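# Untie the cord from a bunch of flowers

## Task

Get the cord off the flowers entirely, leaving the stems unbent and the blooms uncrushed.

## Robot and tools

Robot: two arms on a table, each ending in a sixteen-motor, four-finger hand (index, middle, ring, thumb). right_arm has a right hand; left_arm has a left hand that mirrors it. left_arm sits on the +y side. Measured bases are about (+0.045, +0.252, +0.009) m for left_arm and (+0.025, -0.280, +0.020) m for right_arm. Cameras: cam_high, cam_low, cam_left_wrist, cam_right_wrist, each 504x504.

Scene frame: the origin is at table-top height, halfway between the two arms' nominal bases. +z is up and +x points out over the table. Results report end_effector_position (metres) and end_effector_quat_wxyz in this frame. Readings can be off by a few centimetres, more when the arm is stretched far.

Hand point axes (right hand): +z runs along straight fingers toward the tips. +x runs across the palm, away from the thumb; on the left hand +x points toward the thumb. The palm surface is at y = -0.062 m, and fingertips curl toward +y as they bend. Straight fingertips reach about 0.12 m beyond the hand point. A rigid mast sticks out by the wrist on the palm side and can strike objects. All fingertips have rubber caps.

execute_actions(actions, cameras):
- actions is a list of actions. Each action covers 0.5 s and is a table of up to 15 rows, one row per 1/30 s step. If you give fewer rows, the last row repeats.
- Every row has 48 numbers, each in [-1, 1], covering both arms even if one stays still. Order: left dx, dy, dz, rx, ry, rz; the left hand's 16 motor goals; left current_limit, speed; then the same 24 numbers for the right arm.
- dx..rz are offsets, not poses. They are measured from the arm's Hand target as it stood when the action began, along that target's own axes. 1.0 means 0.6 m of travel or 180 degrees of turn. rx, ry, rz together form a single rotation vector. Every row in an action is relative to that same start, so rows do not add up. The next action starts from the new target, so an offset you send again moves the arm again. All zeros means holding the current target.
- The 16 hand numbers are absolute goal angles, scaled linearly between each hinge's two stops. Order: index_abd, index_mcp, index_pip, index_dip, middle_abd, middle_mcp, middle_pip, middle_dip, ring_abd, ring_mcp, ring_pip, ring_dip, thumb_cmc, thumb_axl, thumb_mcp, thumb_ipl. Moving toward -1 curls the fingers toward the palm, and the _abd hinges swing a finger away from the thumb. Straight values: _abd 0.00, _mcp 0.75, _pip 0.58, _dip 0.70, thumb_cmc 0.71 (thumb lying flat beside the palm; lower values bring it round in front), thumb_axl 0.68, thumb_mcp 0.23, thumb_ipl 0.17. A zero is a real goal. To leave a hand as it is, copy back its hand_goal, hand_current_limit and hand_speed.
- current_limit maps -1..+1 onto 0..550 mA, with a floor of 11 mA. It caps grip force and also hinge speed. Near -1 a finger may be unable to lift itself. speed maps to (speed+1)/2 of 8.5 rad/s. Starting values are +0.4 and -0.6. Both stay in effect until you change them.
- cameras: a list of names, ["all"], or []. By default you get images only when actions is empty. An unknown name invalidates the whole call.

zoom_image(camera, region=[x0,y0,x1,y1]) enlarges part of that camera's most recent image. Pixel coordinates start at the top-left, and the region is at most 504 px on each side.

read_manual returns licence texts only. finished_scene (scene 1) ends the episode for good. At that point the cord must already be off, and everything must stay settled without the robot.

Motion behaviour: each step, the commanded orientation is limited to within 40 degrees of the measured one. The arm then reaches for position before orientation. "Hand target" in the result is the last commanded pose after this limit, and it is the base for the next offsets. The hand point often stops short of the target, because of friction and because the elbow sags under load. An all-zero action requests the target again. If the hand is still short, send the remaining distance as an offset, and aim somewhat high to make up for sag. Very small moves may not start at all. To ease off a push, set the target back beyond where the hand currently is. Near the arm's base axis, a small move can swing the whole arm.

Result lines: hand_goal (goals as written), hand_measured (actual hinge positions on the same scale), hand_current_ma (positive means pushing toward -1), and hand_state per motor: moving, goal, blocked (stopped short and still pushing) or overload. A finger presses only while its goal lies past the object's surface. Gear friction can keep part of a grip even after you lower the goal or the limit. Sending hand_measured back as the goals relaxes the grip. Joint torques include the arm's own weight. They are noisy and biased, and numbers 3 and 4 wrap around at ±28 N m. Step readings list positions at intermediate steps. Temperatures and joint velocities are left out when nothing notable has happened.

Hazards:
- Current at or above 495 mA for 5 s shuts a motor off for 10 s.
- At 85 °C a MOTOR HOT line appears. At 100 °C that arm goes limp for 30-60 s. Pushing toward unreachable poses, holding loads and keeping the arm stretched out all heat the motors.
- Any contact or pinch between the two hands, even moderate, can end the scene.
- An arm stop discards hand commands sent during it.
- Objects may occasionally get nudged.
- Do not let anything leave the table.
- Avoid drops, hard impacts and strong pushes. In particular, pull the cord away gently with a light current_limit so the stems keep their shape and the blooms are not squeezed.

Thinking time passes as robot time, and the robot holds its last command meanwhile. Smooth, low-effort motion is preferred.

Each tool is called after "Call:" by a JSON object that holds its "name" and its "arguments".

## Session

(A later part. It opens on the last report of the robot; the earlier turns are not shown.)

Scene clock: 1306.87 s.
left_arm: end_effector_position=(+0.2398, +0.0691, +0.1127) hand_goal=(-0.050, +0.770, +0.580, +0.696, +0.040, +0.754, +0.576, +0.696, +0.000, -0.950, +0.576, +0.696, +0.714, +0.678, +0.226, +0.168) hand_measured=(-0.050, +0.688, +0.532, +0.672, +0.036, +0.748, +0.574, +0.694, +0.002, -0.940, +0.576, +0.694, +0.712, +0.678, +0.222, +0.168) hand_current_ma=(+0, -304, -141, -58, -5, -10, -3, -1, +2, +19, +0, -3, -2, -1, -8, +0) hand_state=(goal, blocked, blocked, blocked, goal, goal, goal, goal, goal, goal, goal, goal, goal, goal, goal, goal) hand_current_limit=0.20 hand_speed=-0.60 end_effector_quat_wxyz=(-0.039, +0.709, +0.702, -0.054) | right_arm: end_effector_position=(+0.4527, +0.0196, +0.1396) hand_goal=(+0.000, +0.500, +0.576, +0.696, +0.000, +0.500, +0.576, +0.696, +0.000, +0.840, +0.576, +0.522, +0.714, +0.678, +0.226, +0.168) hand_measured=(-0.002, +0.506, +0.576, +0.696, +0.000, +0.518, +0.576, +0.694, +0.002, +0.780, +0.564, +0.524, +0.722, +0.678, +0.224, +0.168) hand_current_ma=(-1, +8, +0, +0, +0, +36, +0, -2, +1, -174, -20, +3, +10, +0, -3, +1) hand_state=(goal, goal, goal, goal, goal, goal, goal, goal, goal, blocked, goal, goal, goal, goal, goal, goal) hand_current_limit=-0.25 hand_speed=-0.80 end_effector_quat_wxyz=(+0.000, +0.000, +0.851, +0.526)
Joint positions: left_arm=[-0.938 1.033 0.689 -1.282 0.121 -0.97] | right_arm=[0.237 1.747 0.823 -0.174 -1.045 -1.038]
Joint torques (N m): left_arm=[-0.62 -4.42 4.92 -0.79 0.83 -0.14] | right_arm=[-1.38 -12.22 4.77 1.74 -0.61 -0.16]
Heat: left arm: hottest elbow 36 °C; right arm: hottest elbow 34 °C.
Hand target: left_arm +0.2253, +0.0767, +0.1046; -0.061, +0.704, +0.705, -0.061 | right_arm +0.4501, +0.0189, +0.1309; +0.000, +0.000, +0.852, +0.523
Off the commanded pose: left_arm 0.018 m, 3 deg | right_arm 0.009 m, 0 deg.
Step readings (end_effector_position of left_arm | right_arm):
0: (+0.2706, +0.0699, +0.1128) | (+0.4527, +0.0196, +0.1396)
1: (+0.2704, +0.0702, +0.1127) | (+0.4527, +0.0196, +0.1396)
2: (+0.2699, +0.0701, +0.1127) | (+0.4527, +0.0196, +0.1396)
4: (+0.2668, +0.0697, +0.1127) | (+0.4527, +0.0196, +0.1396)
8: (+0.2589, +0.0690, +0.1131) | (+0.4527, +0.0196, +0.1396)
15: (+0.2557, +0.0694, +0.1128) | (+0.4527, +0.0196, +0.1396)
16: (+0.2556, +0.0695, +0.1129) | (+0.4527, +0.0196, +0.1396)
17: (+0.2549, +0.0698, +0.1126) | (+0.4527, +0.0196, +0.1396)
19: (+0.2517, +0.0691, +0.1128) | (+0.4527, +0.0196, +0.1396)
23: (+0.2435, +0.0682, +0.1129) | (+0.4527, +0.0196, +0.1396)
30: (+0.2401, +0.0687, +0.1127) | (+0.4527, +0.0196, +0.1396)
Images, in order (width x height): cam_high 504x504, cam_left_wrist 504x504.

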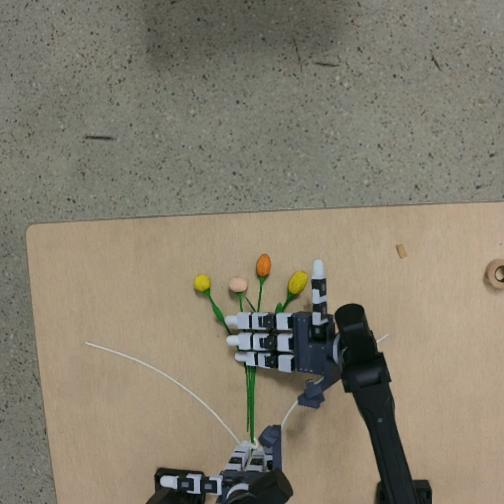

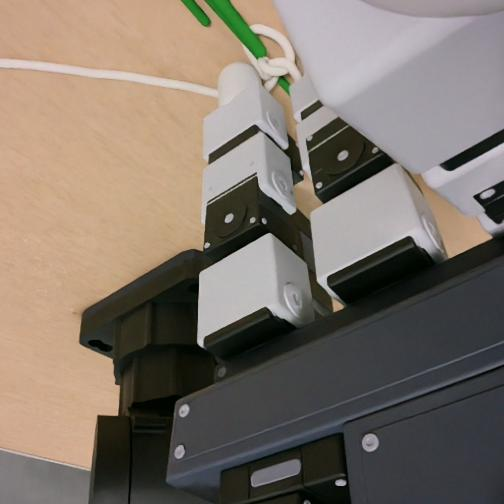

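Call:
{"name": "execute_actions", "arguments": {"actions": [[[0.001,-0.02,0.005,0,0,0,-0.05,0.77,0.58,0.696,0.04,0.754,0.576,0.696,0,-0.95,0.576,0.696,-0.57,0.678,0.226,0.168,0.2,-0.6,0,0,0,0,0,0,0,0.5,0.576,0.696,0,0.5,0.576,0.696,0,0.84,0.576,0.522,0.714,0.678,0.226,0.168,-0.25,-0.8]],[[0.0,-0.02,0.004,0,0,0,-0.05,0.77,0.58,0.696,0.04,0.754,0.576,0.696,0,-0.95,0.576,0.696,-0.57,0.678,0.226,0.168,0.2,-0.6,0,0,0,0,0,0,0,0.5,0.576,0.696,0,0.5,0.576,0.696,0,0.84,0.576,0.522,0.714,0.678,0.226,0.168,-0.25,-0.8]]], "cameras": ["cam_high","cam_left_wrist","cam_low"]}}

Call:
{"name": "zoom_image", "arguments": {"camera": "cam_left_wrist", "region": [160, 0, 420, 240]}}

Call:
{"name": "zoom_image", "arguments": {"camera": "cam_high", "region": [160, 250, 360, 490]}}

Scene clock: 1322.77 s.
left_arm: end_effector_position=(+0.2158, +0.0684, +0.1128) hand_goal=(-0.050, +0.770, +0.580, +0.696, +0.040, +0.754, +0.576, +0.696, +0.000, -0.950, +0.576, +0.696, -0.570, +0.678, +0.226, +0.168) hand_measured=(-0.050, +0.688, +0.530, +0.670, +0.036, +0.748, +0.574, +0.694, +0.002, -0.940, +0.576, +0.694, -0.568, +0.678, +0.222, +0.168) hand_current_ma=(+0, -304, -153, -68, -5, -10, -3, -1, +2, +19, +0, -3, +4, -1, -8, +0) hand_state=(goal, blocked, blocked, blocked, goal, goal, goal, goal, goal, goal, goal, goal, goal, goal, goal, goal) hand_current_limit=0.20 hand_speed=-0.60 end_effector_quat_wxyz=(-0.036, +0.709, +0.702, -0.054) | right_arm: end_effector_position=(+0.4527, +0.0196, +0.1396) hand_goal=(+0.000, +0.500, +0.576, +0.696, +0.000, +0.500, +0.576, +0.696, +0.000, +0.840, +0.576, +0.522, +0.714, +0.678, +0.226, +0.168) hand_measured=(-0.002, +0.506, +0.576, +0.696, +0.000, +0.518, +0.576, +0.694, +0.002, +0.780, +0.564, +0.524, +0.722, +0.678, +0.224, +0.168) hand_current_ma=(-1, +8, +0, +0, +0, +36, +0, -2, +1, -174, -20, +3, +10, +0, -3, +1) hand_state=(goal, goal, goal, goal, goal, goal, goal, goal, goal, blocked, goal, goal, goal, goal, goal, goal) hand_current_limit=-0.25 hand_speed=-0.80 end_effector_quat_wxyz=(+0.000, +0.000, +0.851, +0.526)
Joint positions: left_arm=[-1.029 0.988 0.661 -1.284 0.124 -1.062] | right_arm=[0.237 1.747 0.823 -0.174 -1.045 -1.038]
Joint torques (N m): left_arm=[-0.5 -3.84 4.88 -0.64 0.95 -0.11] | right_arm=[-1.26 -11.81 4.66 1.81 -0.59 -0.15]
Heat: left arm: hottest elbow 36 °C; right arm: hottest elbow 33 °C.
Hand target: left_arm +0.2007, +0.0773, +0.1033; -0.061, +0.704, +0.705, -0.061 | right_arm +0.4501, +0.0189, +0.1309; +0.000, +0.000, +0.852, +0.523
Off the commanded pose: left_arm 0.020 m, 3 deg | right_arm 0.009 m, 0 deg.
Step readings (end_effector_position of left_arm | right_arm):
0: (+0.2398, +0.0692, +0.1127) | (+0.4527, +0.0196, +0.1396)
1: (+0.2397, +0.0692, +0.1127) | (+0.4527, +0.0196, +0.1396)
2: (+0.2391, +0.0694, +0.1124) | (+0.4527, +0.0196, +0.1396)
4: (+0.2367, +0.0690, +0.1125) | (+0.4527, +0.0196, +0.1396)
8: (+0.2307, +0.0683, +0.1129) | (+0.4527, +0.0196, +0.1396)
15: (+0.2286, +0.0687, +0.1128) | (+0.4527, +0.0196, +0.1396)
16: (+0.2285, +0.0688, +0.1128) | (+0.4527, +0.0196, +0.1396)
17: (+0.2278, +0.0689, +0.1127) | (+0.4527, +0.0196, +0.1396)
19: (+0.2254, +0.0683, +0.1128) | (+0.4527, +0.0196, +0.1396)
23: (+0.2189, +0.0673, +0.1130) | (+0.4527, +0.0196, +0.1396)
30: (+0.2162, +0.0680, +0.1128) | (+0.4527, +0.0196, +0.1396)
Images, in order (width x height): cam_high 504x504, cam_low 504x504, cam_left_wrist 504x504.

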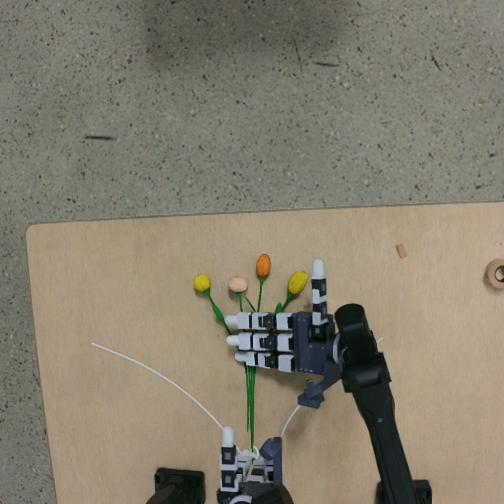

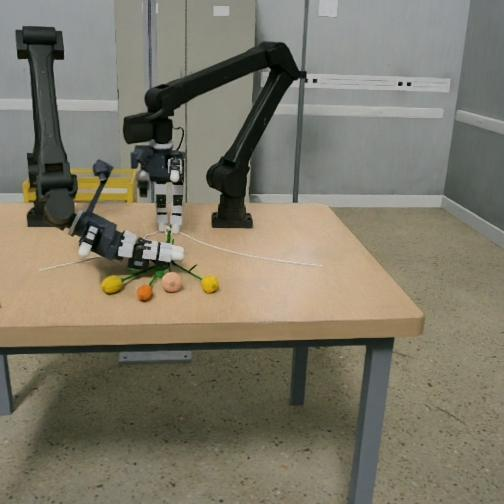

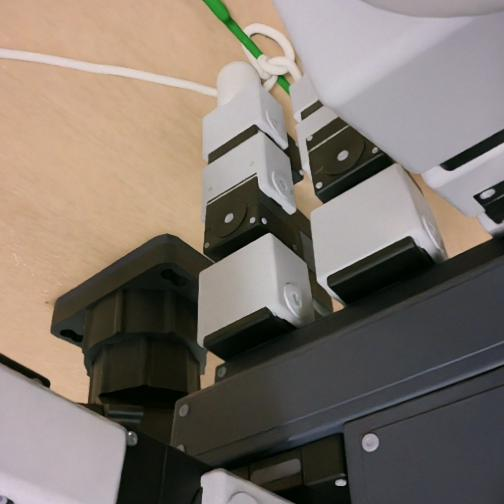

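Scaled by 1.938 from the camera's 504x504 image, which has a finer 720x720 frame.

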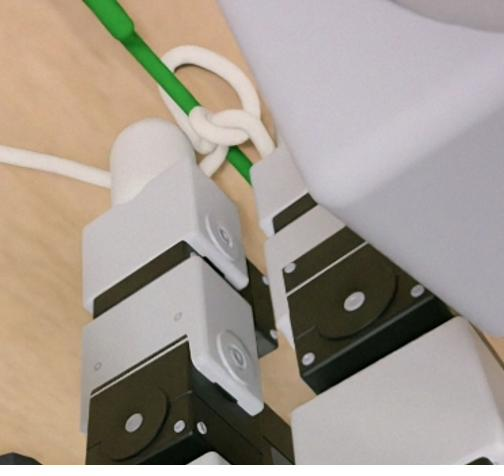

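Scaled by 2.100 from the camera's 504x504 image, which has a finer 720x720 frame.

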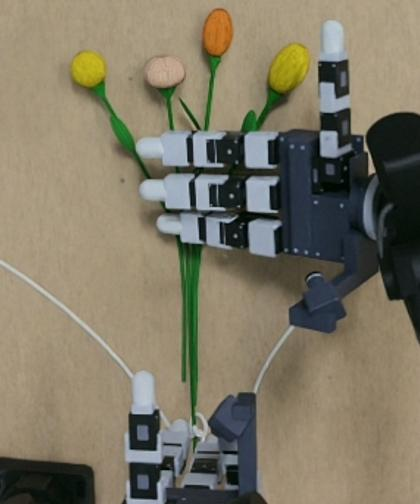

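Call:
{"name": "execute_actions", "arguments": {"actions": [[[0.001,-0.025,0.005,0,0,0,-0.05,0.77,0.58,0.696,0.04,0.754,0.576,0.696,0,-0.95,0.576,0.696,-0.57,0.678,0.226,0.168,0.2,-0.6,0,0,0,0,0,0,0,0.5,0.576,0.696,0,0.5,0.576,0.696,0,0.84,0.576,0.522,0.714,0.678,0.226,0.168,-0.25,-0.8]],[[0.001,-0.02,0.003,0,0,0,-0.05,0.77,0.58,0.696,0.04,0.754,0.576,0.696,0,-0.95,0.576,0.696,-0.57,0.678,0.226,0.168,0.2,-0.6,0,0,0,0,0,0,0,0.5,0.576,0.696,0,0.5,0.576,0.696,0,0.84,0.576,0.522,0.714,0.678,0.226,0.168,-0.25,-0.8]]], "cameras": ["cam_high","cam_left_wrist","cam_low"]}}

Call:
{"name": "zoom_image", "arguments": {"camera": "cam_left_wrist", "region": [160, 0, 420, 240]}}

Call:
{"name": "zoom_image", "arguments": {"camera": "cam_high", "region": [160, 264, 360, 504]}}

Scene clock: 1328.63 s.
left_arm: end_effector_position=(+0.1873, +0.0681, +0.1124) hand_goal=(-0.050, +0.770, +0.580, +0.696, +0.040, +0.754, +0.576, +0.696, +0.000, -0.950, +0.576, +0.696, -0.570, +0.678, +0.226, +0.168) hand_measured=(-0.054, +0.684, +0.524, +0.666, +0.036, +0.748, +0.574, +0.694, +0.002, -0.940, +0.576, +0.694, -0.568, +0.678, +0.222, +0.168) hand_current_ma=(-4, -324, -175, -78, -5, -10, -3, -1, +2, +19, +0, -3, +4, -1, -8, +0) hand_state=(goal, blocked, blocked, blocked, goal, goal, goal, goal, goal, goal, goal, goal, goal, goal, goal, goal) hand_current_limit=0.20 hand_speed=-0.60 end_effector_quat_wxyz=(-0.036, +0.710, +0.701, -0.056) | right_arm: end_effector_position=(+0.4527, +0.0196, +0.1396) hand_goal=(+0.000, +0.500, +0.576, +0.696, +0.000, +0.500, +0.576, +0.696, +0.000, +0.840, +0.576, +0.522, +0.714, +0.678, +0.226, +0.168) hand_measured=(-0.002, +0.506, +0.576, +0.696, +0.000, +0.518, +0.576, +0.694, +0.002, +0.780, +0.564, +0.524, +0.722, +0.678, +0.224, +0.168) hand_current_ma=(-1, +8, +0, +0, +0, +36, +0, -2, +1, -174, -20, +3, +10, +0, -3, +1) hand_state=(goal, goal, goal, goal, goal, goal, goal, goal, goal, blocked, goal, goal, goal, goal, goal, goal) hand_current_limit=-0.25 hand_speed=-0.80 end_effector_quat_wxyz=(+0.000, +0.000, +0.851, +0.526)
Joint positions: left_arm=[-1.141 0.942 0.636 -1.287 0.132 -1.174] | right_arm=[0.237 1.747 0.823 -0.174 -1.045 -1.038]
Joint torques (N m): left_arm=[-0.62 -3.25 4.98 -0.57 1.05 -0.11] | right_arm=[-1.38 -12.16 4.74 1.83 -0.61 -0.15]
Heat: left arm: hottest elbow 36 °C; right arm: hottest elbow 33 °C.
Hand target: left_arm +0.1733, +0.0785, +0.1033; -0.061, +0.704, +0.705, -0.061 | right_arm +0.4501, +0.0189, +0.1309; +0.000, +0.000, +0.852, +0.523
Off the commanded pose: left_arm 0.020 m, 3 deg | right_arm 0.009 m, 0 deg.
Step readings (end_effector_position of left_arm | right_arm):
0: (+0.2158, +0.0684, +0.1128) | (+0.4527, +0.0196, +0.1396)
1: (+0.2155, +0.0682, +0.1127) | (+0.4527, +0.0196, +0.1396)
2: (+0.2150, +0.0685, +0.1126) | (+0.4527, +0.0196, +0.1396)
4: (+0.2120, +0.0680, +0.1127) | (+0.4527, +0.0196, +0.1396)
8: (+0.2040, +0.0674, +0.1129) | (+0.4527, +0.0196, +0.1396)
15: (+0.2007, +0.0677, +0.1127) | (+0.4527, +0.0196, +0.1396)
16: (+0.2006, +0.0678, +0.1127) | (+0.4527, +0.0196, +0.1396)
17: (+0.2000, +0.0679, +0.1127) | (+0.4527, +0.0196, +0.1396)
19: (+0.1973, +0.0676, +0.1126) | (+0.4527, +0.0196, +0.1396)
23: (+0.1904, +0.0670, +0.1126) | (+0.4527, +0.0196, +0.1396)
30: (+0.1880, +0.0677, +0.1125) | (+0.4527, +0.0196, +0.1396)
Images, in order (width x height): cam_high 504x504, cam_low 504x504, cam_left_wrist 504x504.

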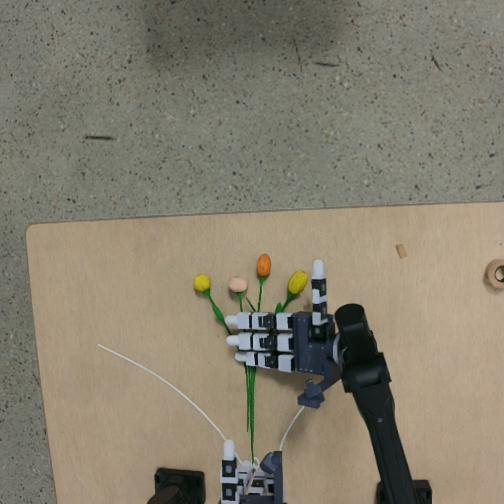

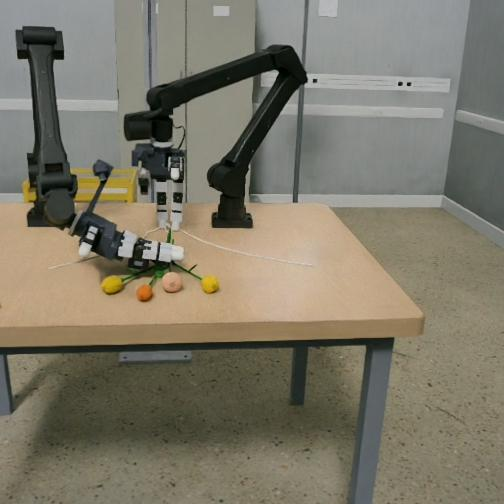

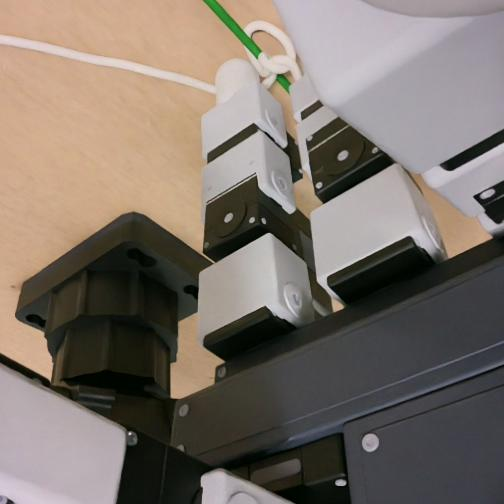

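Scaled by 1.938 from the camera's 504x504 image, which has a finer 720x720 frame.

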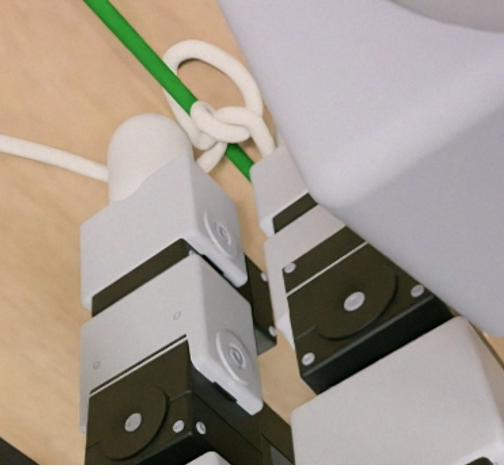

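Scaled by 2.100 from the camera's 504x504 image, which has a finer 720x720 frame.

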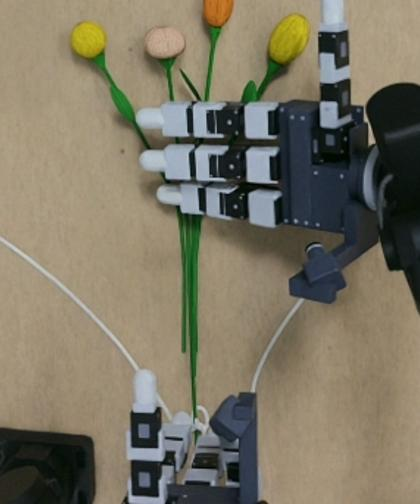

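Call:
{"name": "execute_actions", "arguments": {"actions": [[[0.001,-0.025,0.004,0,0,0,-0.05,0.77,0.58,0.696,0.04,0.754,0.576,0.696,0,-0.95,0.576,0.696,-0.57,0.678,0.226,0.168,0.25,-0.6,0,0,0,0,0,0,0,0.5,0.576,0.696,0,0.5,0.576,0.696,0,0.84,0.576,0.522,0.714,0.678,0.226,0.168,-0.25,-0.8]],[[0.001,-0.02,0.003,0,0,0,-0.05,0.77,0.58,0.696,0.04,0.754,0.576,0.696,0,-0.95,0.576,0.696,-0.57,0.678,0.226,0.168,0.25,-0.6,0,0,0,0,0,0,0,0.5,0.576,0.696,0,0.5,0.576,0.696,0,0.84,0.576,0.522,0.714,0.678,0.226,0.168,-0.25,-0.8]]], "cameras": ["cam_high","cam_left_wrist","cam_low"]}}

Call:
{"name": "zoom_image", "arguments": {"camera": "cam_left_wrist", "region": [160, 0, 420, 240]}}

Call:
{"name": "zoom_image", "arguments": {"camera": "cam_high", "region": [160, 264, 360, 504]}}

Scene clock: 1334.83 s.
left_arm: end_effector_position=(+0.1577, +0.0698, +0.1117) hand_goal=(-0.050, +0.770, +0.580, +0.696, +0.040, +0.754, +0.576, +0.696, +0.000, -0.950, +0.576, +0.696, -0.570, +0.678, +0.226, +0.168) hand_measured=(-0.056, +0.684, +0.522, +0.666, +0.036, +0.748, +0.574, +0.694, +0.002, -0.940, +0.576, +0.694, -0.568, +0.678, +0.222, +0.168) hand_current_ma=(-10, -326, -178, -79, -5, -10, -3, -1, +2, +19, +0, -3, +4, -1, -8, +0) hand_state=(goal, blocked, blocked, blocked, goal, goal, goal, goal, goal, goal, goal, goal, goal, goal, goal, goal) hand_current_limit=0.25 hand_speed=-0.60 end_effector_quat_wxyz=(-0.039, +0.709, +0.701, -0.058) | right_arm: end_effector_position=(+0.4527, +0.0196, +0.1396) hand_goal=(+0.000, +0.500, +0.576, +0.696, +0.000, +0.500, +0.576, +0.696, +0.000, +0.840, +0.576, +0.522, +0.714, +0.678, +0.226, +0.168) hand_measured=(-0.002, +0.506, +0.576, +0.696, +0.000, +0.518, +0.576, +0.694, +0.002, +0.780, +0.564, +0.524, +0.722, +0.678, +0.224, +0.168) hand_current_ma=(-1, +8, +0, +0, +0, +36, +0, -2, +1, -174, -20, +3, +10, +0, -3, +1) hand_state=(goal, goal, goal, goal, goal, goal, goal, goal, goal, blocked, goal, goal, goal, goal, goal, goal) hand_current_limit=-0.25 hand_speed=-0.80 end_effector_quat_wxyz=(+0.000, +0.000, +0.851, +0.526)
Joint positions: left_arm=[-1.267 0.905 0.615 -1.292 0.139 -1.301] | right_arm=[0.237 1.747 0.823 -0.174 -1.045 -1.038]
Joint torques (N m): left_arm=[-0.79 -3.02 5.07 -0.53 0.96 -0.12] | right_arm=[-1.49 -12.04 4.63 1.78 -0.61 -0.15]
Heat: left arm: hottest elbow 36 °C; right arm: hottest elbow 33 °C.
Hand target: left_arm +0.1460, +0.0797, +0.1037; -0.061, +0.704, +0.705, -0.061 | right_arm +0.4501, +0.0189, +0.1309; +0.000, +0.000, +0.852, +0.523
Off the commanded pose: left_arm 0.017 m, 3 deg | right_arm 0.009 m, 0 deg.
Step readings (end_effector_position of left_arm | right_arm):
0: (+0.1873, +0.0681, +0.1124) | (+0.4527, +0.0196, +0.1396)
1: (+0.1872, +0.0682, +0.1124) | (+0.4527, +0.0196, +0.1396)
2: (+0.1866, +0.0683, +0.1123) | (+0.4527, +0.0196, +0.1396)
4: (+0.1833, +0.0678, +0.1124) | (+0.4527, +0.0196, +0.1396)
8: (+0.1750, +0.0676, +0.1124) | (+0.4527, +0.0196, +0.1396)
15: (+0.1716, +0.0684, +0.1122) | (+0.4527, +0.0196, +0.1396)
16: (+0.1715, +0.0684, +0.1122) | (+0.4527, +0.0196, +0.1396)
17: (+0.1708, +0.0687, +0.1121) | (+0.4527, +0.0196, +0.1396)
19: (+0.1679, +0.0686, +0.1121) | (+0.4527, +0.0196, +0.1396)
23: (+0.1610, +0.0679, +0.1120) | (+0.4527, +0.0196, +0.1396)
30: (+0.1581, +0.0691, +0.1119) | (+0.4527, +0.0196, +0.1396)
Images, in order (width x height): cam_high 504x504, cam_low 504x504, cam_left_wrist 504x504.

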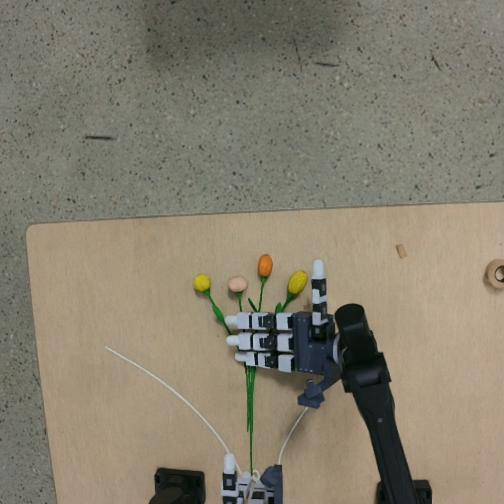

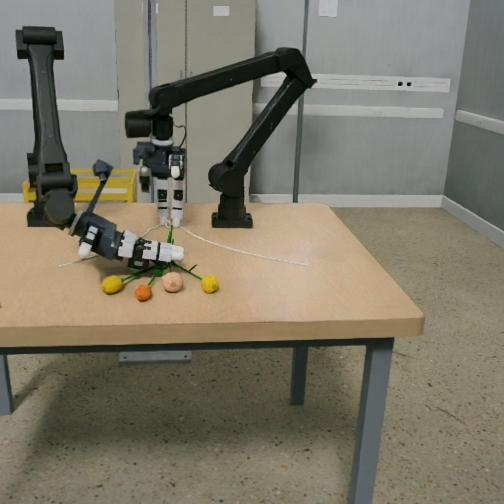

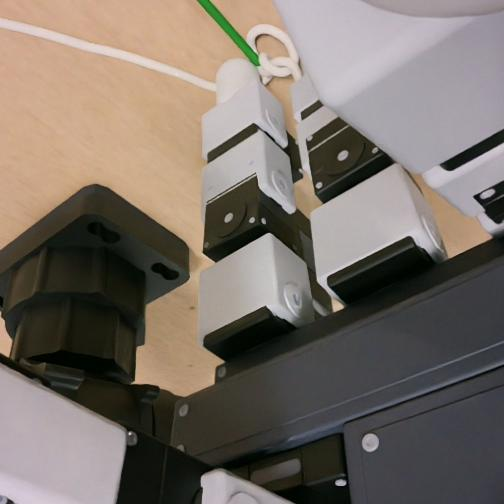

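Scaled by 1.938 from the camera's 504x504 image, which has a finer 720x720 frame.

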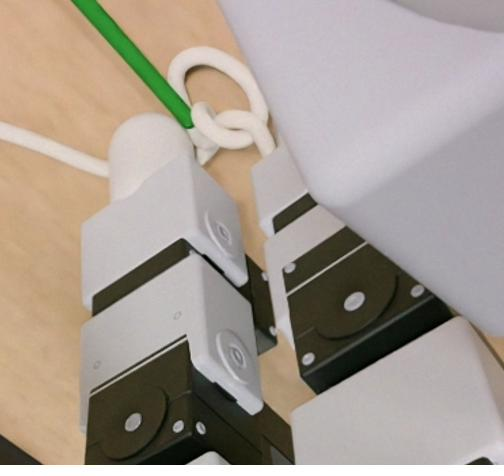

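Scaled by 2.100 from the camera's 504x504 image, which has a finer 720x720 frame.

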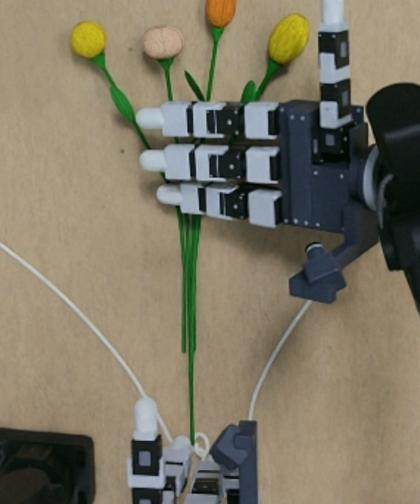

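Call:
{"name": "execute_actions", "arguments": {"actions": [[[0.001,-0.025,0.003,0,0,0,-0.05,0.77,0.58,0.696,0.04,0.754,0.576,0.696,0,-0.95,0.576,0.696,-0.57,0.678,0.226,0.168,0.25,-0.6,0,0,0,0,0,0,0,0.5,0.576,0.696,0,0.5,0.576,0.696,0,0.84,0.576,0.522,0.714,0.678,0.226,0.168,-0.25,-0.8]],[[0.001,-0.015,0.002,0,0,0,-0.05,0.77,0.58,0.696,0.04,0.754,0.576,0.696,0,-0.95,0.576,0.696,-0.57,0.678,0.226,0.168,0.25,-0.6,0,0,0,0,0,0,0,0.5,0.576,0.696,0,0.5,0.576,0.696,0,0.84,0.576,0.522,0.714,0.678,0.226,0.168,-0.25,-0.8]]], "cameras": ["cam_high","cam_left_wrist","cam_low"]}}

Call:
{"name": "zoom_image", "arguments": {"camera": "cam_left_wrist", "region": [160, 0, 420, 240]}}

Call:
{"name": "zoom_image", "arguments": {"camera": "cam_high", "region": [160, 264, 360, 504]}}

Scene clock: 1344.03 s.
left_arm: end_effector_position=(+0.1288, +0.0743, +0.1102) hand_goal=(-0.050, +0.770, +0.580, +0.696, +0.040, +0.754, +0.576, +0.696, +0.000, -0.950, +0.576, +0.696, -0.570, +0.678, +0.226, +0.168) hand_measured=(-0.060, +0.704, +0.536, +0.672, +0.036, +0.748, +0.574, +0.694, +0.002, -0.940, +0.576, +0.694, -0.568, +0.678, +0.222, +0.168) hand_current_ma=(-16, -233, -130, -62, -5, -10, -3, -1, +2, +19, +0, -3, +4, -1, -8, +0) hand_state=(goal, blocked, blocked, blocked, goal, goal, goal, goal, goal, goal, goal, goal, goal, goal, goal, goal) hand_current_limit=0.25 hand_speed=-0.60 end_effector_quat_wxyz=(-0.049, +0.708, +0.702, -0.060) | right_arm: end_effector_position=(+0.4527, +0.0196, +0.1396) hand_goal=(+0.000, +0.500, +0.576, +0.696, +0.000, +0.500, +0.576, +0.696, +0.000, +0.840, +0.576, +0.522, +0.714, +0.678, +0.226, +0.168) hand_measured=(-0.002, +0.506, +0.576, +0.696, +0.000, +0.518, +0.576, +0.694, +0.002, +0.780, +0.564, +0.524, +0.722, +0.678, +0.224, +0.168) hand_current_ma=(-1, +8, +0, +0, +0, +36, +0, -2, +1, -174, -20, +3, +10, +0, -3, +1) hand_state=(goal, goal, goal, goal, goal, goal, goal, goal, goal, blocked, goal, goal, goal, goal, goal, goal) hand_current_limit=-0.25 hand_speed=-0.80 end_effector_quat_wxyz=(+0.000, +0.000, +0.851, +0.526)
Joint positions: left_arm=[-1.389 0.88 0.601 -1.299 0.155 -1.425] | right_arm=[0.237 1.747 0.823 -0.174 -1.045 -1.038]
Joint torques (N m): left_arm=[-0.38 -2.9 5.49 -0.32 0.53 -0.09] | right_arm=[-1.49 -12.22 4.71 1.84 -0.61 -0.14]
Heat: left arm: hottest elbow 36 °C; right arm: hottest elbow 33 °C.
Hand target: left_arm +0.1218, +0.0808, +0.1050; -0.061, +0.704, +0.705, -0.061 | right_arm +0.4501, +0.0189, +0.1309; +0.000, +0.000, +0.852, +0.523
Off the commanded pose: left_arm 0.011 m, 1 deg | right_arm 0.009 m, 0 deg.
Step readings (end_effector_position of left_arm | right_arm):
0: (+0.1577, +0.0698, +0.1117) | (+0.4527, +0.0196, +0.1396)
1: (+0.1577, +0.0695, +0.1118) | (+0.4527, +0.0196, +0.1396)
2: (+0.1571, +0.0695, +0.1117) | (+0.4527, +0.0196, +0.1396)
4: (+0.1534, +0.0692, +0.1117) | (+0.4527, +0.0196, +0.1396)
8: (+0.1443, +0.0691, +0.1114) | (+0.4527, +0.0196, +0.1396)
15: (+0.1408, +0.0708, +0.1111) | (+0.4527, +0.0196, +0.1396)
16: (+0.1406, +0.0710, +0.1111) | (+0.4527, +0.0196, +0.1396)
17: (+0.1401, +0.0711, +0.1110) | (+0.4527, +0.0196, +0.1396)
19: (+0.1376, +0.0713, +0.1110) | (+0.4527, +0.0196, +0.1396)
23: (+0.1321, +0.0717, +0.1107) | (+0.4527, +0.0196, +0.1396)
30: (+0.1302, +0.0728, +0.1107) | (+0.4527, +0.0196, +0.1396)
Images, in order (width x height): cam_high 504x504, cam_low 504x504, cam_left_wrist 504x504.

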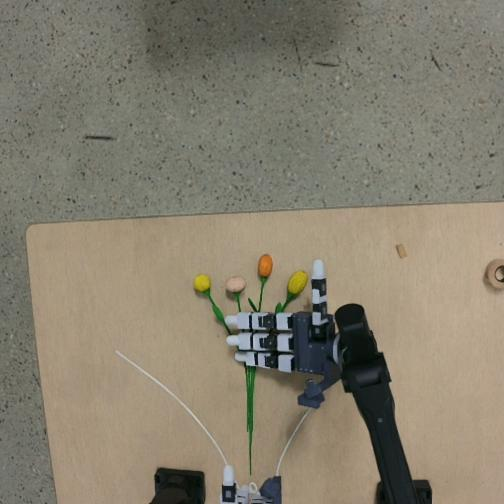

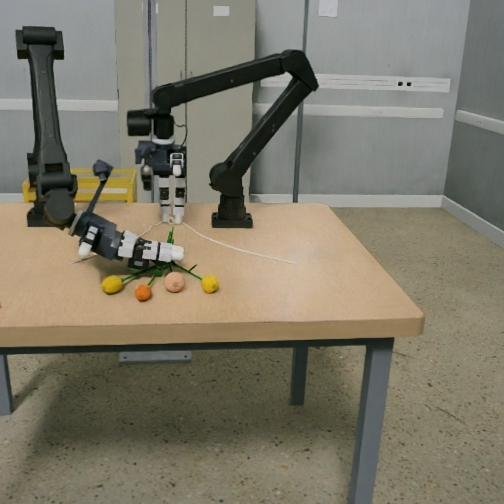

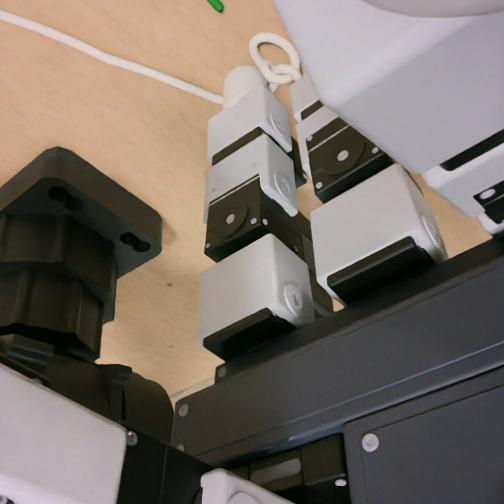

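Scaled by 1.938 from the camera's 504x504 image, which has a finer 720x720 frame.

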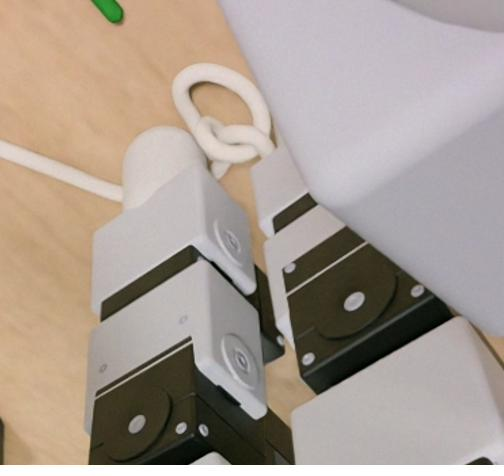

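Scaled by 2.100 from the camera's 504x504 image, which has a finer 720x720 frame.

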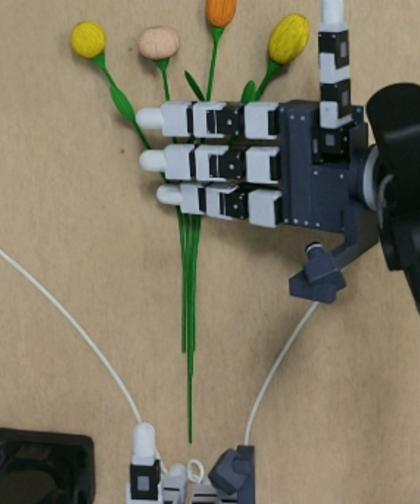

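Call:
{"name": "execute_actions", "arguments": {"actions": [[[0.0,-0.018,0.002,0,0,0,-0.05,0.77,0.58,0.696,0.04,0.754,0.576,0.696,0,-0.95,0.576,0.696,-0.57,0.678,0.226,0.168,0.25,-0.6,0,0,0,0,0,0,0,0.5,0.576,0.696,0,0.5,0.576,0.696,0,0.84,0.576,0.522,0.714,0.678,0.226,0.168,-0.25,-0.8]],[[0,0.003,-0.005,0,0,0,-0.02,0.755,0.576,0.696,0.0,0.754,0.576,0.696,0,-0.95,0.576,0.696,-0.57,0.678,0.226,0.168,0.1,-0.7,0,0,0,0,0,0,0,0.5,0.576,0.696,0,0.5,0.576,0.696,0,0.84,0.576,0.522,0.714,0.678,0.226,0.168,-0.25,-0.8]],[[0,-0.014,-0.1,0,0,0,0.05,0.754,0.576,0.696,-0.05,0.754,0.576,0.696,0,-0.95,0.576,0.696,-0.57,0.678,0.226,0.168,0.1,-0.7,0,0,0,0,0,0,0,0.5,0.576,0.696,0,0.5,0.576,0.696,0,0.8,0.576,0.522,0.714,0.678,0.226,0.168,-0.25,-0.8]],[[0,-0.01,-0.08,0,0,0,0.05,0.754,0.576,0.696,-0.05,0.754,0.576,0.696,0,-0.95,0.576,0.696,-0.57,0.678,0.226,0.168,0.1,-0.7,0,0,0,0,0,0,0,0.5,0.576,0.696,0,0.5,0.576,0.696,0,0.65,0.576,0.522,0.714,0.678,0.226,0.168,-0.25,-0.9]]], "cameras": ["cam_high","cam_left_wrist","cam_low"]}}

Call:
{"name": "zoom_image", "arguments": {"camera": "cam_high", "region": [160, 264, 360, 504]}}

Scene clock: 1358.73 s.
left_arm: end_effector_position=(+0.1150, +0.0919, +0.1997) hand_goal=(+0.050, +0.754, +0.576, +0.696, -0.050, +0.754, +0.576, +0.696, +0.000, -0.950, +0.576, +0.696, -0.570, +0.678, +0.226, +0.168) hand_measured=(+0.048, +0.746, +0.572, +0.694, -0.048, +0.748, +0.574, +0.694, +0.002, -0.940, +0.576, +0.694, -0.568, +0.678, +0.222, +0.168) hand_current_ma=(-3, -14, -7, -4, +4, -10, -3, -1, +2, +19, +0, -3, +2, -1, -8, +0) hand_state=(goal, goal, goal, goal, goal, goal, goal, goal, goal, goal, goal, goal, goal, goal, goal, goal) hand_current_limit=0.10 hand_speed=-0.70 end_effector_quat_wxyz=(-0.078, +0.702, +0.706, -0.046) | right_arm: end_effector_position=(+0.4519, +0.0193, +0.1384) hand_goal=(+0.000, +0.500, +0.576, +0.696, +0.000, +0.500, +0.576, +0.696, +0.000, +0.650, +0.576, +0.522, +0.714, +0.678, +0.226, +0.168) hand_measured=(-0.002, +0.506, +0.576, +0.696, +0.000, +0.518, +0.576, +0.694, +0.002, +0.672, +0.576, +0.524, +0.722, +0.678, +0.224, +0.168) hand_current_ma=(-1, +8, +0, +0, +0, +36, +0, -2, +1, +43, +0, +3, +10, +0, -3, +1) hand_state=(goal, goal, goal, goal, goal, goal, goal, goal, goal, blocked, goal, goal, goal, goal, goal, goal) hand_current_limit=-0.25 hand_speed=-0.90 end_effector_quat_wxyz=(+0.000, +0.001, +0.851, +0.525)
Joint positions: left_arm=[-1.436 0.826 0.811 -1.617 0.17 -1.482] | right_arm=[0.237 1.747 0.82 -0.174 -1.043 -1.038]
Joint torques (N m): left_arm=[1.32 -2.2 9.8 -0.44 0.11 0.12] | right_arm=[-1.14 -11.99 4.92 1.81 -0.68 -0.15]
Heat: left arm: hottest elbow 36 °C; right arm: hottest elbow 33 °C.
Hand target: left_arm +0.1176, +0.0809, +0.2171; -0.061, +0.704, +0.705, -0.061 | right_arm +0.4500, +0.0189, +0.1308; +0.000, +0.000, +0.852, +0.523
Off the commanded pose: left_arm 0.021 m, 3 deg | right_arm 0.008 m, 0 deg.
Step readings (end_effector_position of left_arm | right_arm):
0: (+0.1288, +0.0743, +0.1102) | (+0.4527, +0.0196, +0.1396)
1: (+0.1288, +0.0744, +0.1102) | (+0.4527, +0.0196, +0.1396)
2: (+0.1284, +0.0743, +0.1102) | (+0.4527, +0.0196, +0.1396)
4: (+0.1255, +0.0743, +0.1101) | (+0.4527, +0.0196, +0.1396)
8: (+0.1198, +0.0740, +0.1101) | (+0.4527, +0.0196, +0.1396)
15: (+0.1179, +0.0752, +0.1100) | (+0.4527, +0.0196, +0.1396)
16: (+0.1178, +0.0753, +0.1100) | (+0.4527, +0.0196, +0.1396)
17: (+0.1177, +0.0754, +0.1100) | (+0.4527, +0.0196, +0.1396)
19: (+0.1175, +0.0750, +0.1100) | (+0.4527, +0.0196, +0.1396)
23: (+0.1157, +0.0762, +0.1094) | (+0.4527, +0.0196, +0.1396)
30: (+0.1148, +0.0768, +0.1089) | (+0.4527, +0.0196, +0.1396)
31: (+0.1148, +0.0768, +0.1089) | (+0.4527, +0.0196, +0.1396)
32: (+0.1146, +0.0784, +0.1092) | (+0.4527, +0.0196, +0.1396)
34: (+0.1139, +0.0882, +0.1145) | (+0.4527, +0.0196, +0.1396)
38: (+0.1133, +0.0956, +0.1333) | (+0.4527, +0.0196, +0.1396)
45: (+0.1136, +0.0917, +0.1514) | (+0.4527, +0.0196, +0.1396)
46: (+0.1135, +0.0923, +0.1517) | (+0.4527, +0.0196, +0.1396)
47: (+0.1136, +0.0931, +0.1531) | (+0.4527, +0.0196, +0.1396)
49: (+0.1138, +0.0968, +0.1628) | (+0.4528, +0.0196, +0.1393)
53: (+0.1150, +0.0913, +0.1873) | (+0.4522, +0.0194, +0.1387)
60: (+0.1151, +0.0907, +0.1995) | (+0.4519, +0.0193, +0.1384)
Images, in order (width x height): cam_high 504x504, cam_low 504x504, cam_left_wrist 504x504.

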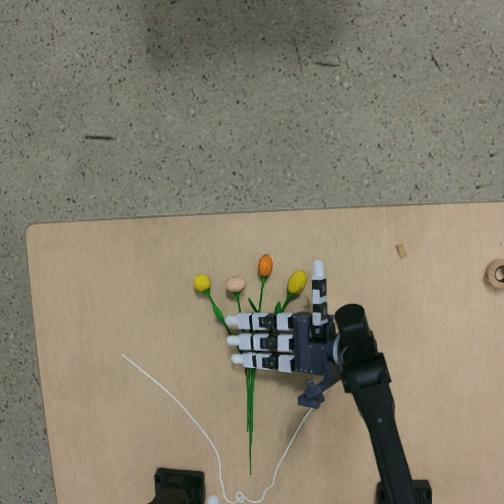

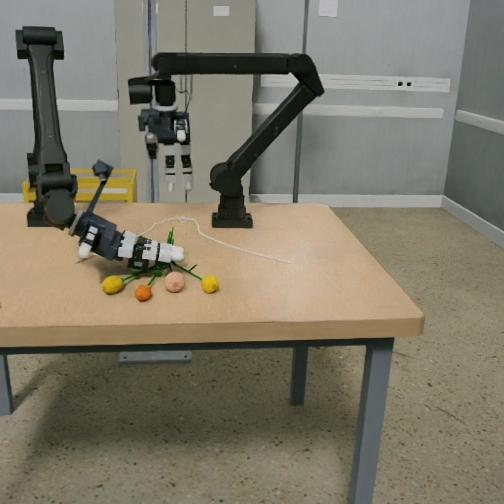

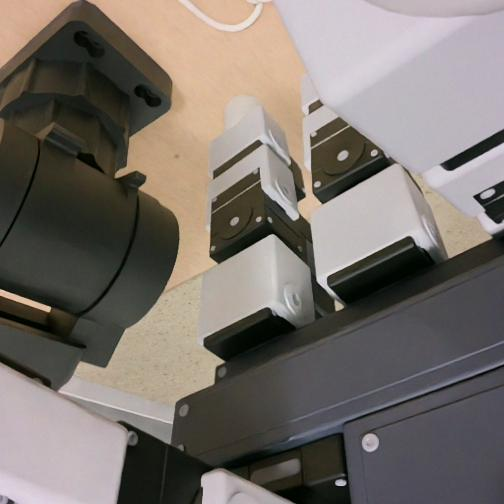

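Scaled by 2.100 from the camera's 504x504 image, which has a finer 720x720 frame.

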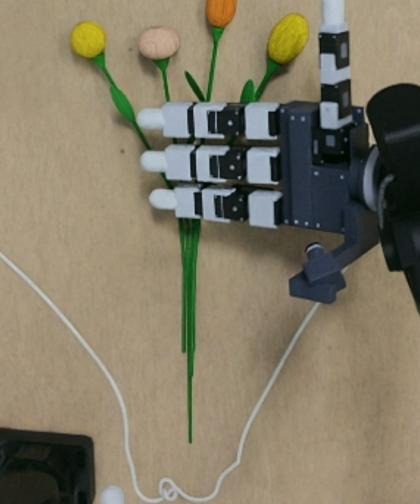

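Call:
{"name": "execute_actions", "arguments": {"actions": [[[0,0,0,0,0,0,0.05,0.754,0.576,0.696,-0.05,0.754,0.576,0.696,0,-0.95,0.576,0.696,-0.57,0.678,0.226,0.168,0.1,-0.7,0,0.015,-0.008,0,0,0,0,0.5,0.576,0.696,0,0.5,0.576,0.696,0,0.55,0.576,0.6,0.714,0.678,0.226,0.168,-0.1,-0.85]],[[0,0,0,0,0,0,0.05,0.754,0.576,0.696,-0.05,0.754,0.576,0.696,0,-0.95,0.576,0.696,-0.57,0.678,0.226,0.168,0.1,-0.7,0,0.075,-0.038,0,0,0,0,0.5,0.576,0.696,0,0.5,0.576,0.696,0,0.5,0.576,0.696,0.714,0.678,0.226,0.168,-0.1,-0.85]]], "cameras": ["cam_high","cam_low","cam_right_wrist"]}}

Scene clock: 1364.83 s.
left_arm: end_effector_position=(+0.1150, +0.0919, +0.1997) hand_goal=(+0.050, +0.754, +0.576, +0.696, -0.050, +0.754, +0.576, +0.696, +0.000, -0.950, +0.576, +0.696, -0.570, +0.678, +0.226, +0.168) hand_measured=(+0.048, +0.746, +0.572, +0.694, -0.048, +0.748, +0.574, +0.694, +0.002, -0.940, +0.576, +0.694, -0.568, +0.678, +0.222, +0.168) hand_current_ma=(-3, -14, -7, -4, +4, -10, -3, -1, +2, +19, +0, -3, +2, -1, -8, +0) hand_state=(goal, goal, goal, goal, goal, goal, goal, goal, goal, goal, goal, goal, goal, goal, goal, goal) hand_current_limit=0.10 hand_speed=-0.70 end_effector_quat_wxyz=(-0.078, +0.702, +0.706, -0.046) | right_arm: end_effector_position=(+0.4411, +0.0163, +0.1769) hand_goal=(+0.000, +0.500, +0.576, +0.696, +0.000, +0.500, +0.576, +0.696, +0.000, +0.500, +0.576, +0.696, +0.714, +0.678, +0.226, +0.168) hand_measured=(-0.002, +0.508, +0.576, +0.696, +0.000, +0.518, +0.576, +0.694, +0.002, +0.520, +0.576, +0.694, +0.722, +0.678, +0.224, +0.168) hand_current_ma=(-1, +10, +0, +0, +0, +34, +0, -2, +1, +42, +0, -2, +10, +0, -3, +1) hand_state=(goal, goal, goal, goal, goal, goal, goal, goal, goal, blocked, goal, goal, goal, goal, goal, goal) hand_current_limit=-0.10 hand_speed=-0.85 end_effector_quat_wxyz=(-0.014, +0.011, +0.854, +0.519)
Joint positions: left_arm=[-1.436 0.826 0.811 -1.617 0.17 -1.482] | right_arm=[0.237 1.627 0.82 -0.329 -1.039 -1.036]
Joint torques (N m): left_arm=[1.44 -2.37 9.81 -0.49 0.11 0.11] | right_arm=[-1.55 -13.04 8.4 0.85 -0.86 -0.15]
Heat: left arm: hottest elbow 38 °C; right arm: hottest elbow 33 °C.
Hand target: left_arm +0.1176, +0.0809, +0.2171; -0.061, +0.704, +0.705, -0.061 | right_arm +0.4500, +0.0187, +0.1915; +0.000, +0.000, +0.852, +0.523
Off the commanded pose: left_arm 0.021 m, 3 deg | right_arm 0.017 m, 2 deg.
Step readings (end_effector_position of left_arm | right_arm):
0: (+0.1150, +0.0919, +0.1997) | (+0.4519, +0.0193, +0.1384)
1: (+0.1150, +0.0919, +0.1997) | (+0.4519, +0.0193, +0.1384)
2: (+0.1150, +0.0919, +0.1997) | (+0.4519, +0.0193, +0.1384)
4: (+0.1150, +0.0919, +0.1997) | (+0.4519, +0.0193, +0.1384)
8: (+0.1150, +0.0919, +0.1997) | (+0.4518, +0.0193, +0.1383)
15: (+0.1150, +0.0919, +0.1997) | (+0.4517, +0.0193, +0.1381)
16: (+0.1150, +0.0919, +0.1997) | (+0.4516, +0.0193, +0.1381)
17: (+0.1150, +0.0919, +0.1997) | (+0.4508, +0.0191, +0.1384)
19: (+0.1150, +0.0919, +0.1997) | (+0.4490, +0.0184, +0.1419)
23: (+0.1150, +0.0919, +0.1997) | (+0.4454, +0.0175, +0.1630)
30: (+0.1150, +0.0919, +0.1997) | (+0.4417, +0.0165, +0.1783)
Images, in order (width x height): cam_high 504x504, cam_low 504x504, cam_right_wrist 504x504.

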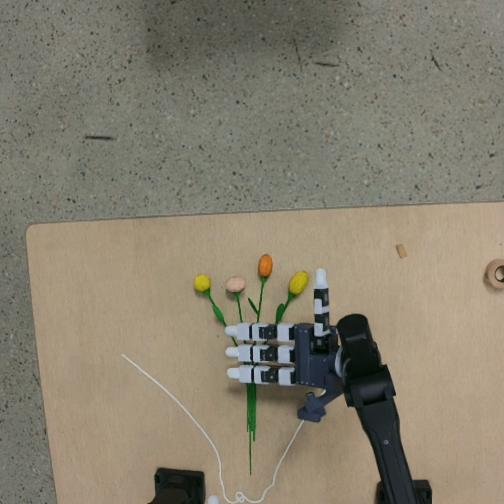

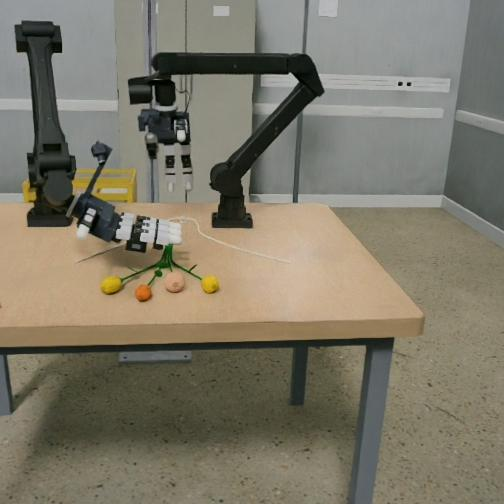

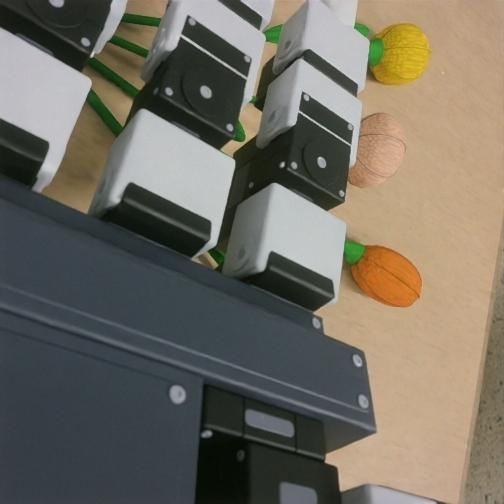

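Call:
{"name": "execute_actions", "arguments": {"actions": [[[0,0,0,0,0,0,0.05,0.754,0.576,0.696,-0.05,0.754,0.576,0.696,0,-0.95,0.576,0.696,-0.57,0.678,0.226,0.168,0.1,-0.7,0,0.05,-0.06,0,0,0,0,0.5,0.576,0.696,0,0.5,0.576,0.696,0,0.5,0.576,0.696,0.714,0.678,0.226,0.168,-0.1,-0.85]],[[0,0,0,0,0,0,0.05,0.754,0.576,0.696,-0.05,0.754,0.576,0.696,0,-0.95,0.576,0.696,-0.57,0.678,0.226,0.168,0.1,-0.7,0,0.0,-0.12,0,0,0,0,0.5,0.576,0.696,0,0.5,0.576,0.696,0,0.5,0.576,0.696,0.714,0.678,0.226,0.168,-0.1,-0.85]]], "cameras": ["cam_high","cam_low"]}}

Call:
{"name": "zoom_image", "arguments": {"camera": "cam_high", "region": [100, 240, 400, 504]}}

Call:
{"name": "zoom_image", "arguments": {"camera": "cam_low", "region": [60, 180, 320, 320]}}

Scene clock: 1372.67 s.
left_arm: end_effector_position=(+0.1150, +0.0919, +0.1997) hand_goal=(+0.050, +0.754, +0.576, +0.696, -0.050, +0.754, +0.576, +0.696, +0.000, -0.950, +0.576, +0.696, -0.570, +0.678, +0.226, +0.168) hand_measured=(+0.048, +0.746, +0.572, +0.694, -0.048, +0.748, +0.574, +0.694, +0.002, -0.940, +0.576, +0.694, -0.568, +0.678, +0.222, +0.168) hand_current_ma=(-3, -14, -7, -4, +4, -10, -3, -1, +2, +19, +0, -3, +2, -1, -8, +0) hand_state=(goal, goal, goal, goal, goal, goal, goal, goal, goal, goal, goal, goal, goal, goal, goal, goal) hand_current_limit=0.10 hand_speed=-0.70 end_effector_quat_wxyz=(-0.078, +0.702, +0.706, -0.046) | right_arm: end_effector_position=(+0.4371, -0.0632, +0.2459) hand_goal=(+0.000, +0.500, +0.576, +0.696, +0.000, +0.500, +0.576, +0.696, +0.000, +0.500, +0.576, +0.696, +0.714, +0.678, +0.226, +0.168) hand_measured=(-0.002, +0.508, +0.576, +0.696, +0.000, +0.518, +0.576, +0.694, +0.002, +0.520, +0.576, +0.694, +0.722, +0.678, +0.224, +0.168) hand_current_ma=(-1, +11, +0, +0, +0, +33, +0, -2, +1, +41, +0, -2, +10, +0, -3, +1) hand_state=(goal, goal, goal, goal, goal, goal, goal, goal, goal, blocked, goal, goal, goal, goal, goal, goal) hand_current_limit=-0.10 hand_speed=-0.85 end_effector_quat_wxyz=(-0.021, +0.023, +0.854, +0.519)
Joint positions: left_arm=[-1.436 0.826 0.811 -1.617 0.17 -1.482] | right_arm=[0.043 1.492 0.915 -0.898 -1.089 -1.394]
Joint torques (N m): left_arm=[1.38 -2.32 9.84 -0.5 0.1 0.11] | right_arm=[-1.85 -10.75 10.65 0.18 -1.43 -0.31]
Heat: left arm: hottest elbow 39 °C; right arm: hottest elbow 34 °C.
Hand target: left_arm +0.1176, +0.0809, +0.2171; -0.061, +0.704, +0.705, -0.061 | right_arm +0.4499, -0.0639, +0.2673; +0.000, +0.000, +0.852, +0.523
Off the commanded pose: left_arm 0.021 m, 3 deg | right_arm 0.025 m, 4 deg.
Step readings (end_effector_position of left_arm | right_arm):
0: (+0.1150, +0.0919, +0.1997) | (+0.4411, +0.0163, +0.1769)
1: (+0.1150, +0.0919, +0.1997) | (+0.4409, +0.0162, +0.1766)
2: (+0.1150, +0.0919, +0.1997) | (+0.4402, +0.0161, +0.1763)
4: (+0.1150, +0.0919, +0.1997) | (+0.4375, +0.0139, +0.1773)
8: (+0.1150, +0.0919, +0.1997) | (+0.4341, +0.0064, +0.1916)
15: (+0.1150, +0.0919, +0.1997) | (+0.4380, +0.0016, +0.2104)
16: (+0.1150, +0.0919, +0.1997) | (+0.4381, +0.0009, +0.2110)
17: (+0.1150, +0.0919, +0.1997) | (+0.4382, -0.0028, +0.2116)
19: (+0.1150, +0.0919, +0.1997) | (+0.4357, -0.0133, +0.2146)
23: (+0.1150, +0.0919, +0.1997) | (+0.4395, -0.0458, +0.2245)
30: (+0.1150, +0.0919, +0.1997) | (+0.4439, -0.0642, +0.2422)
Images, in order (width x height): cam_high 504x504, cam_low 504x504.

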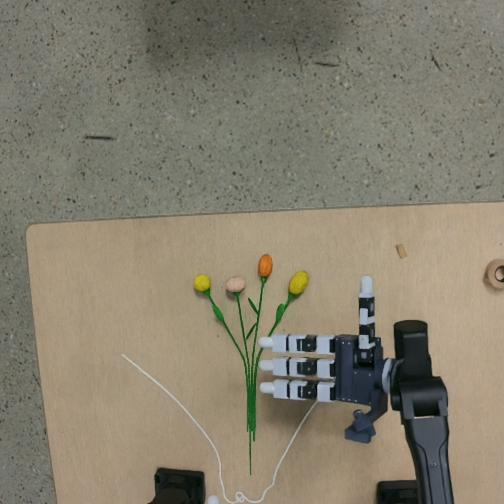

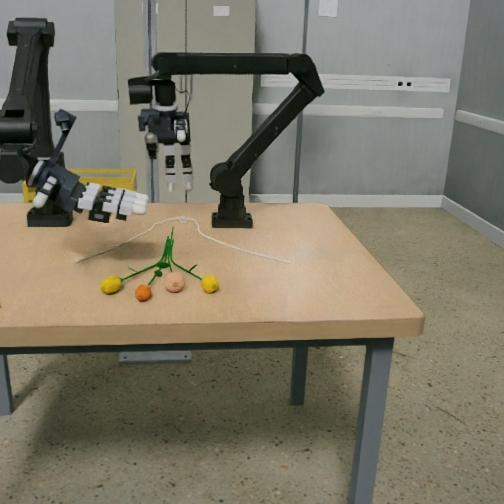

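Scaled by 1.680 from the camera's 504x504 image, which has a finer 720x720 frame.

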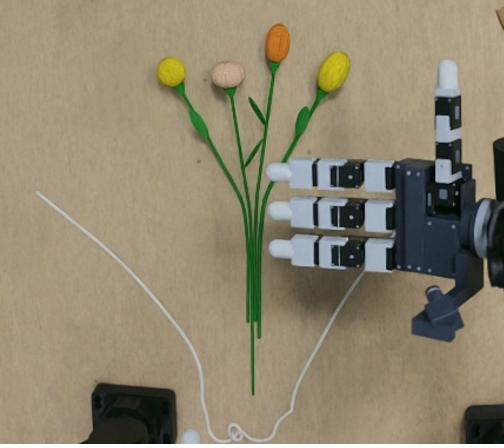

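Scaled by 1.938 from the camera's 504x504 image, which has a finer 720x720 frame.

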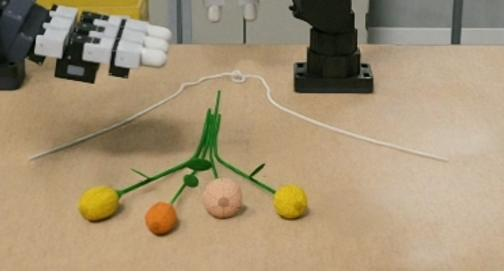

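Call:
{"name": "finished_scene", "arguments": {}}

The scene is finished: the task was done.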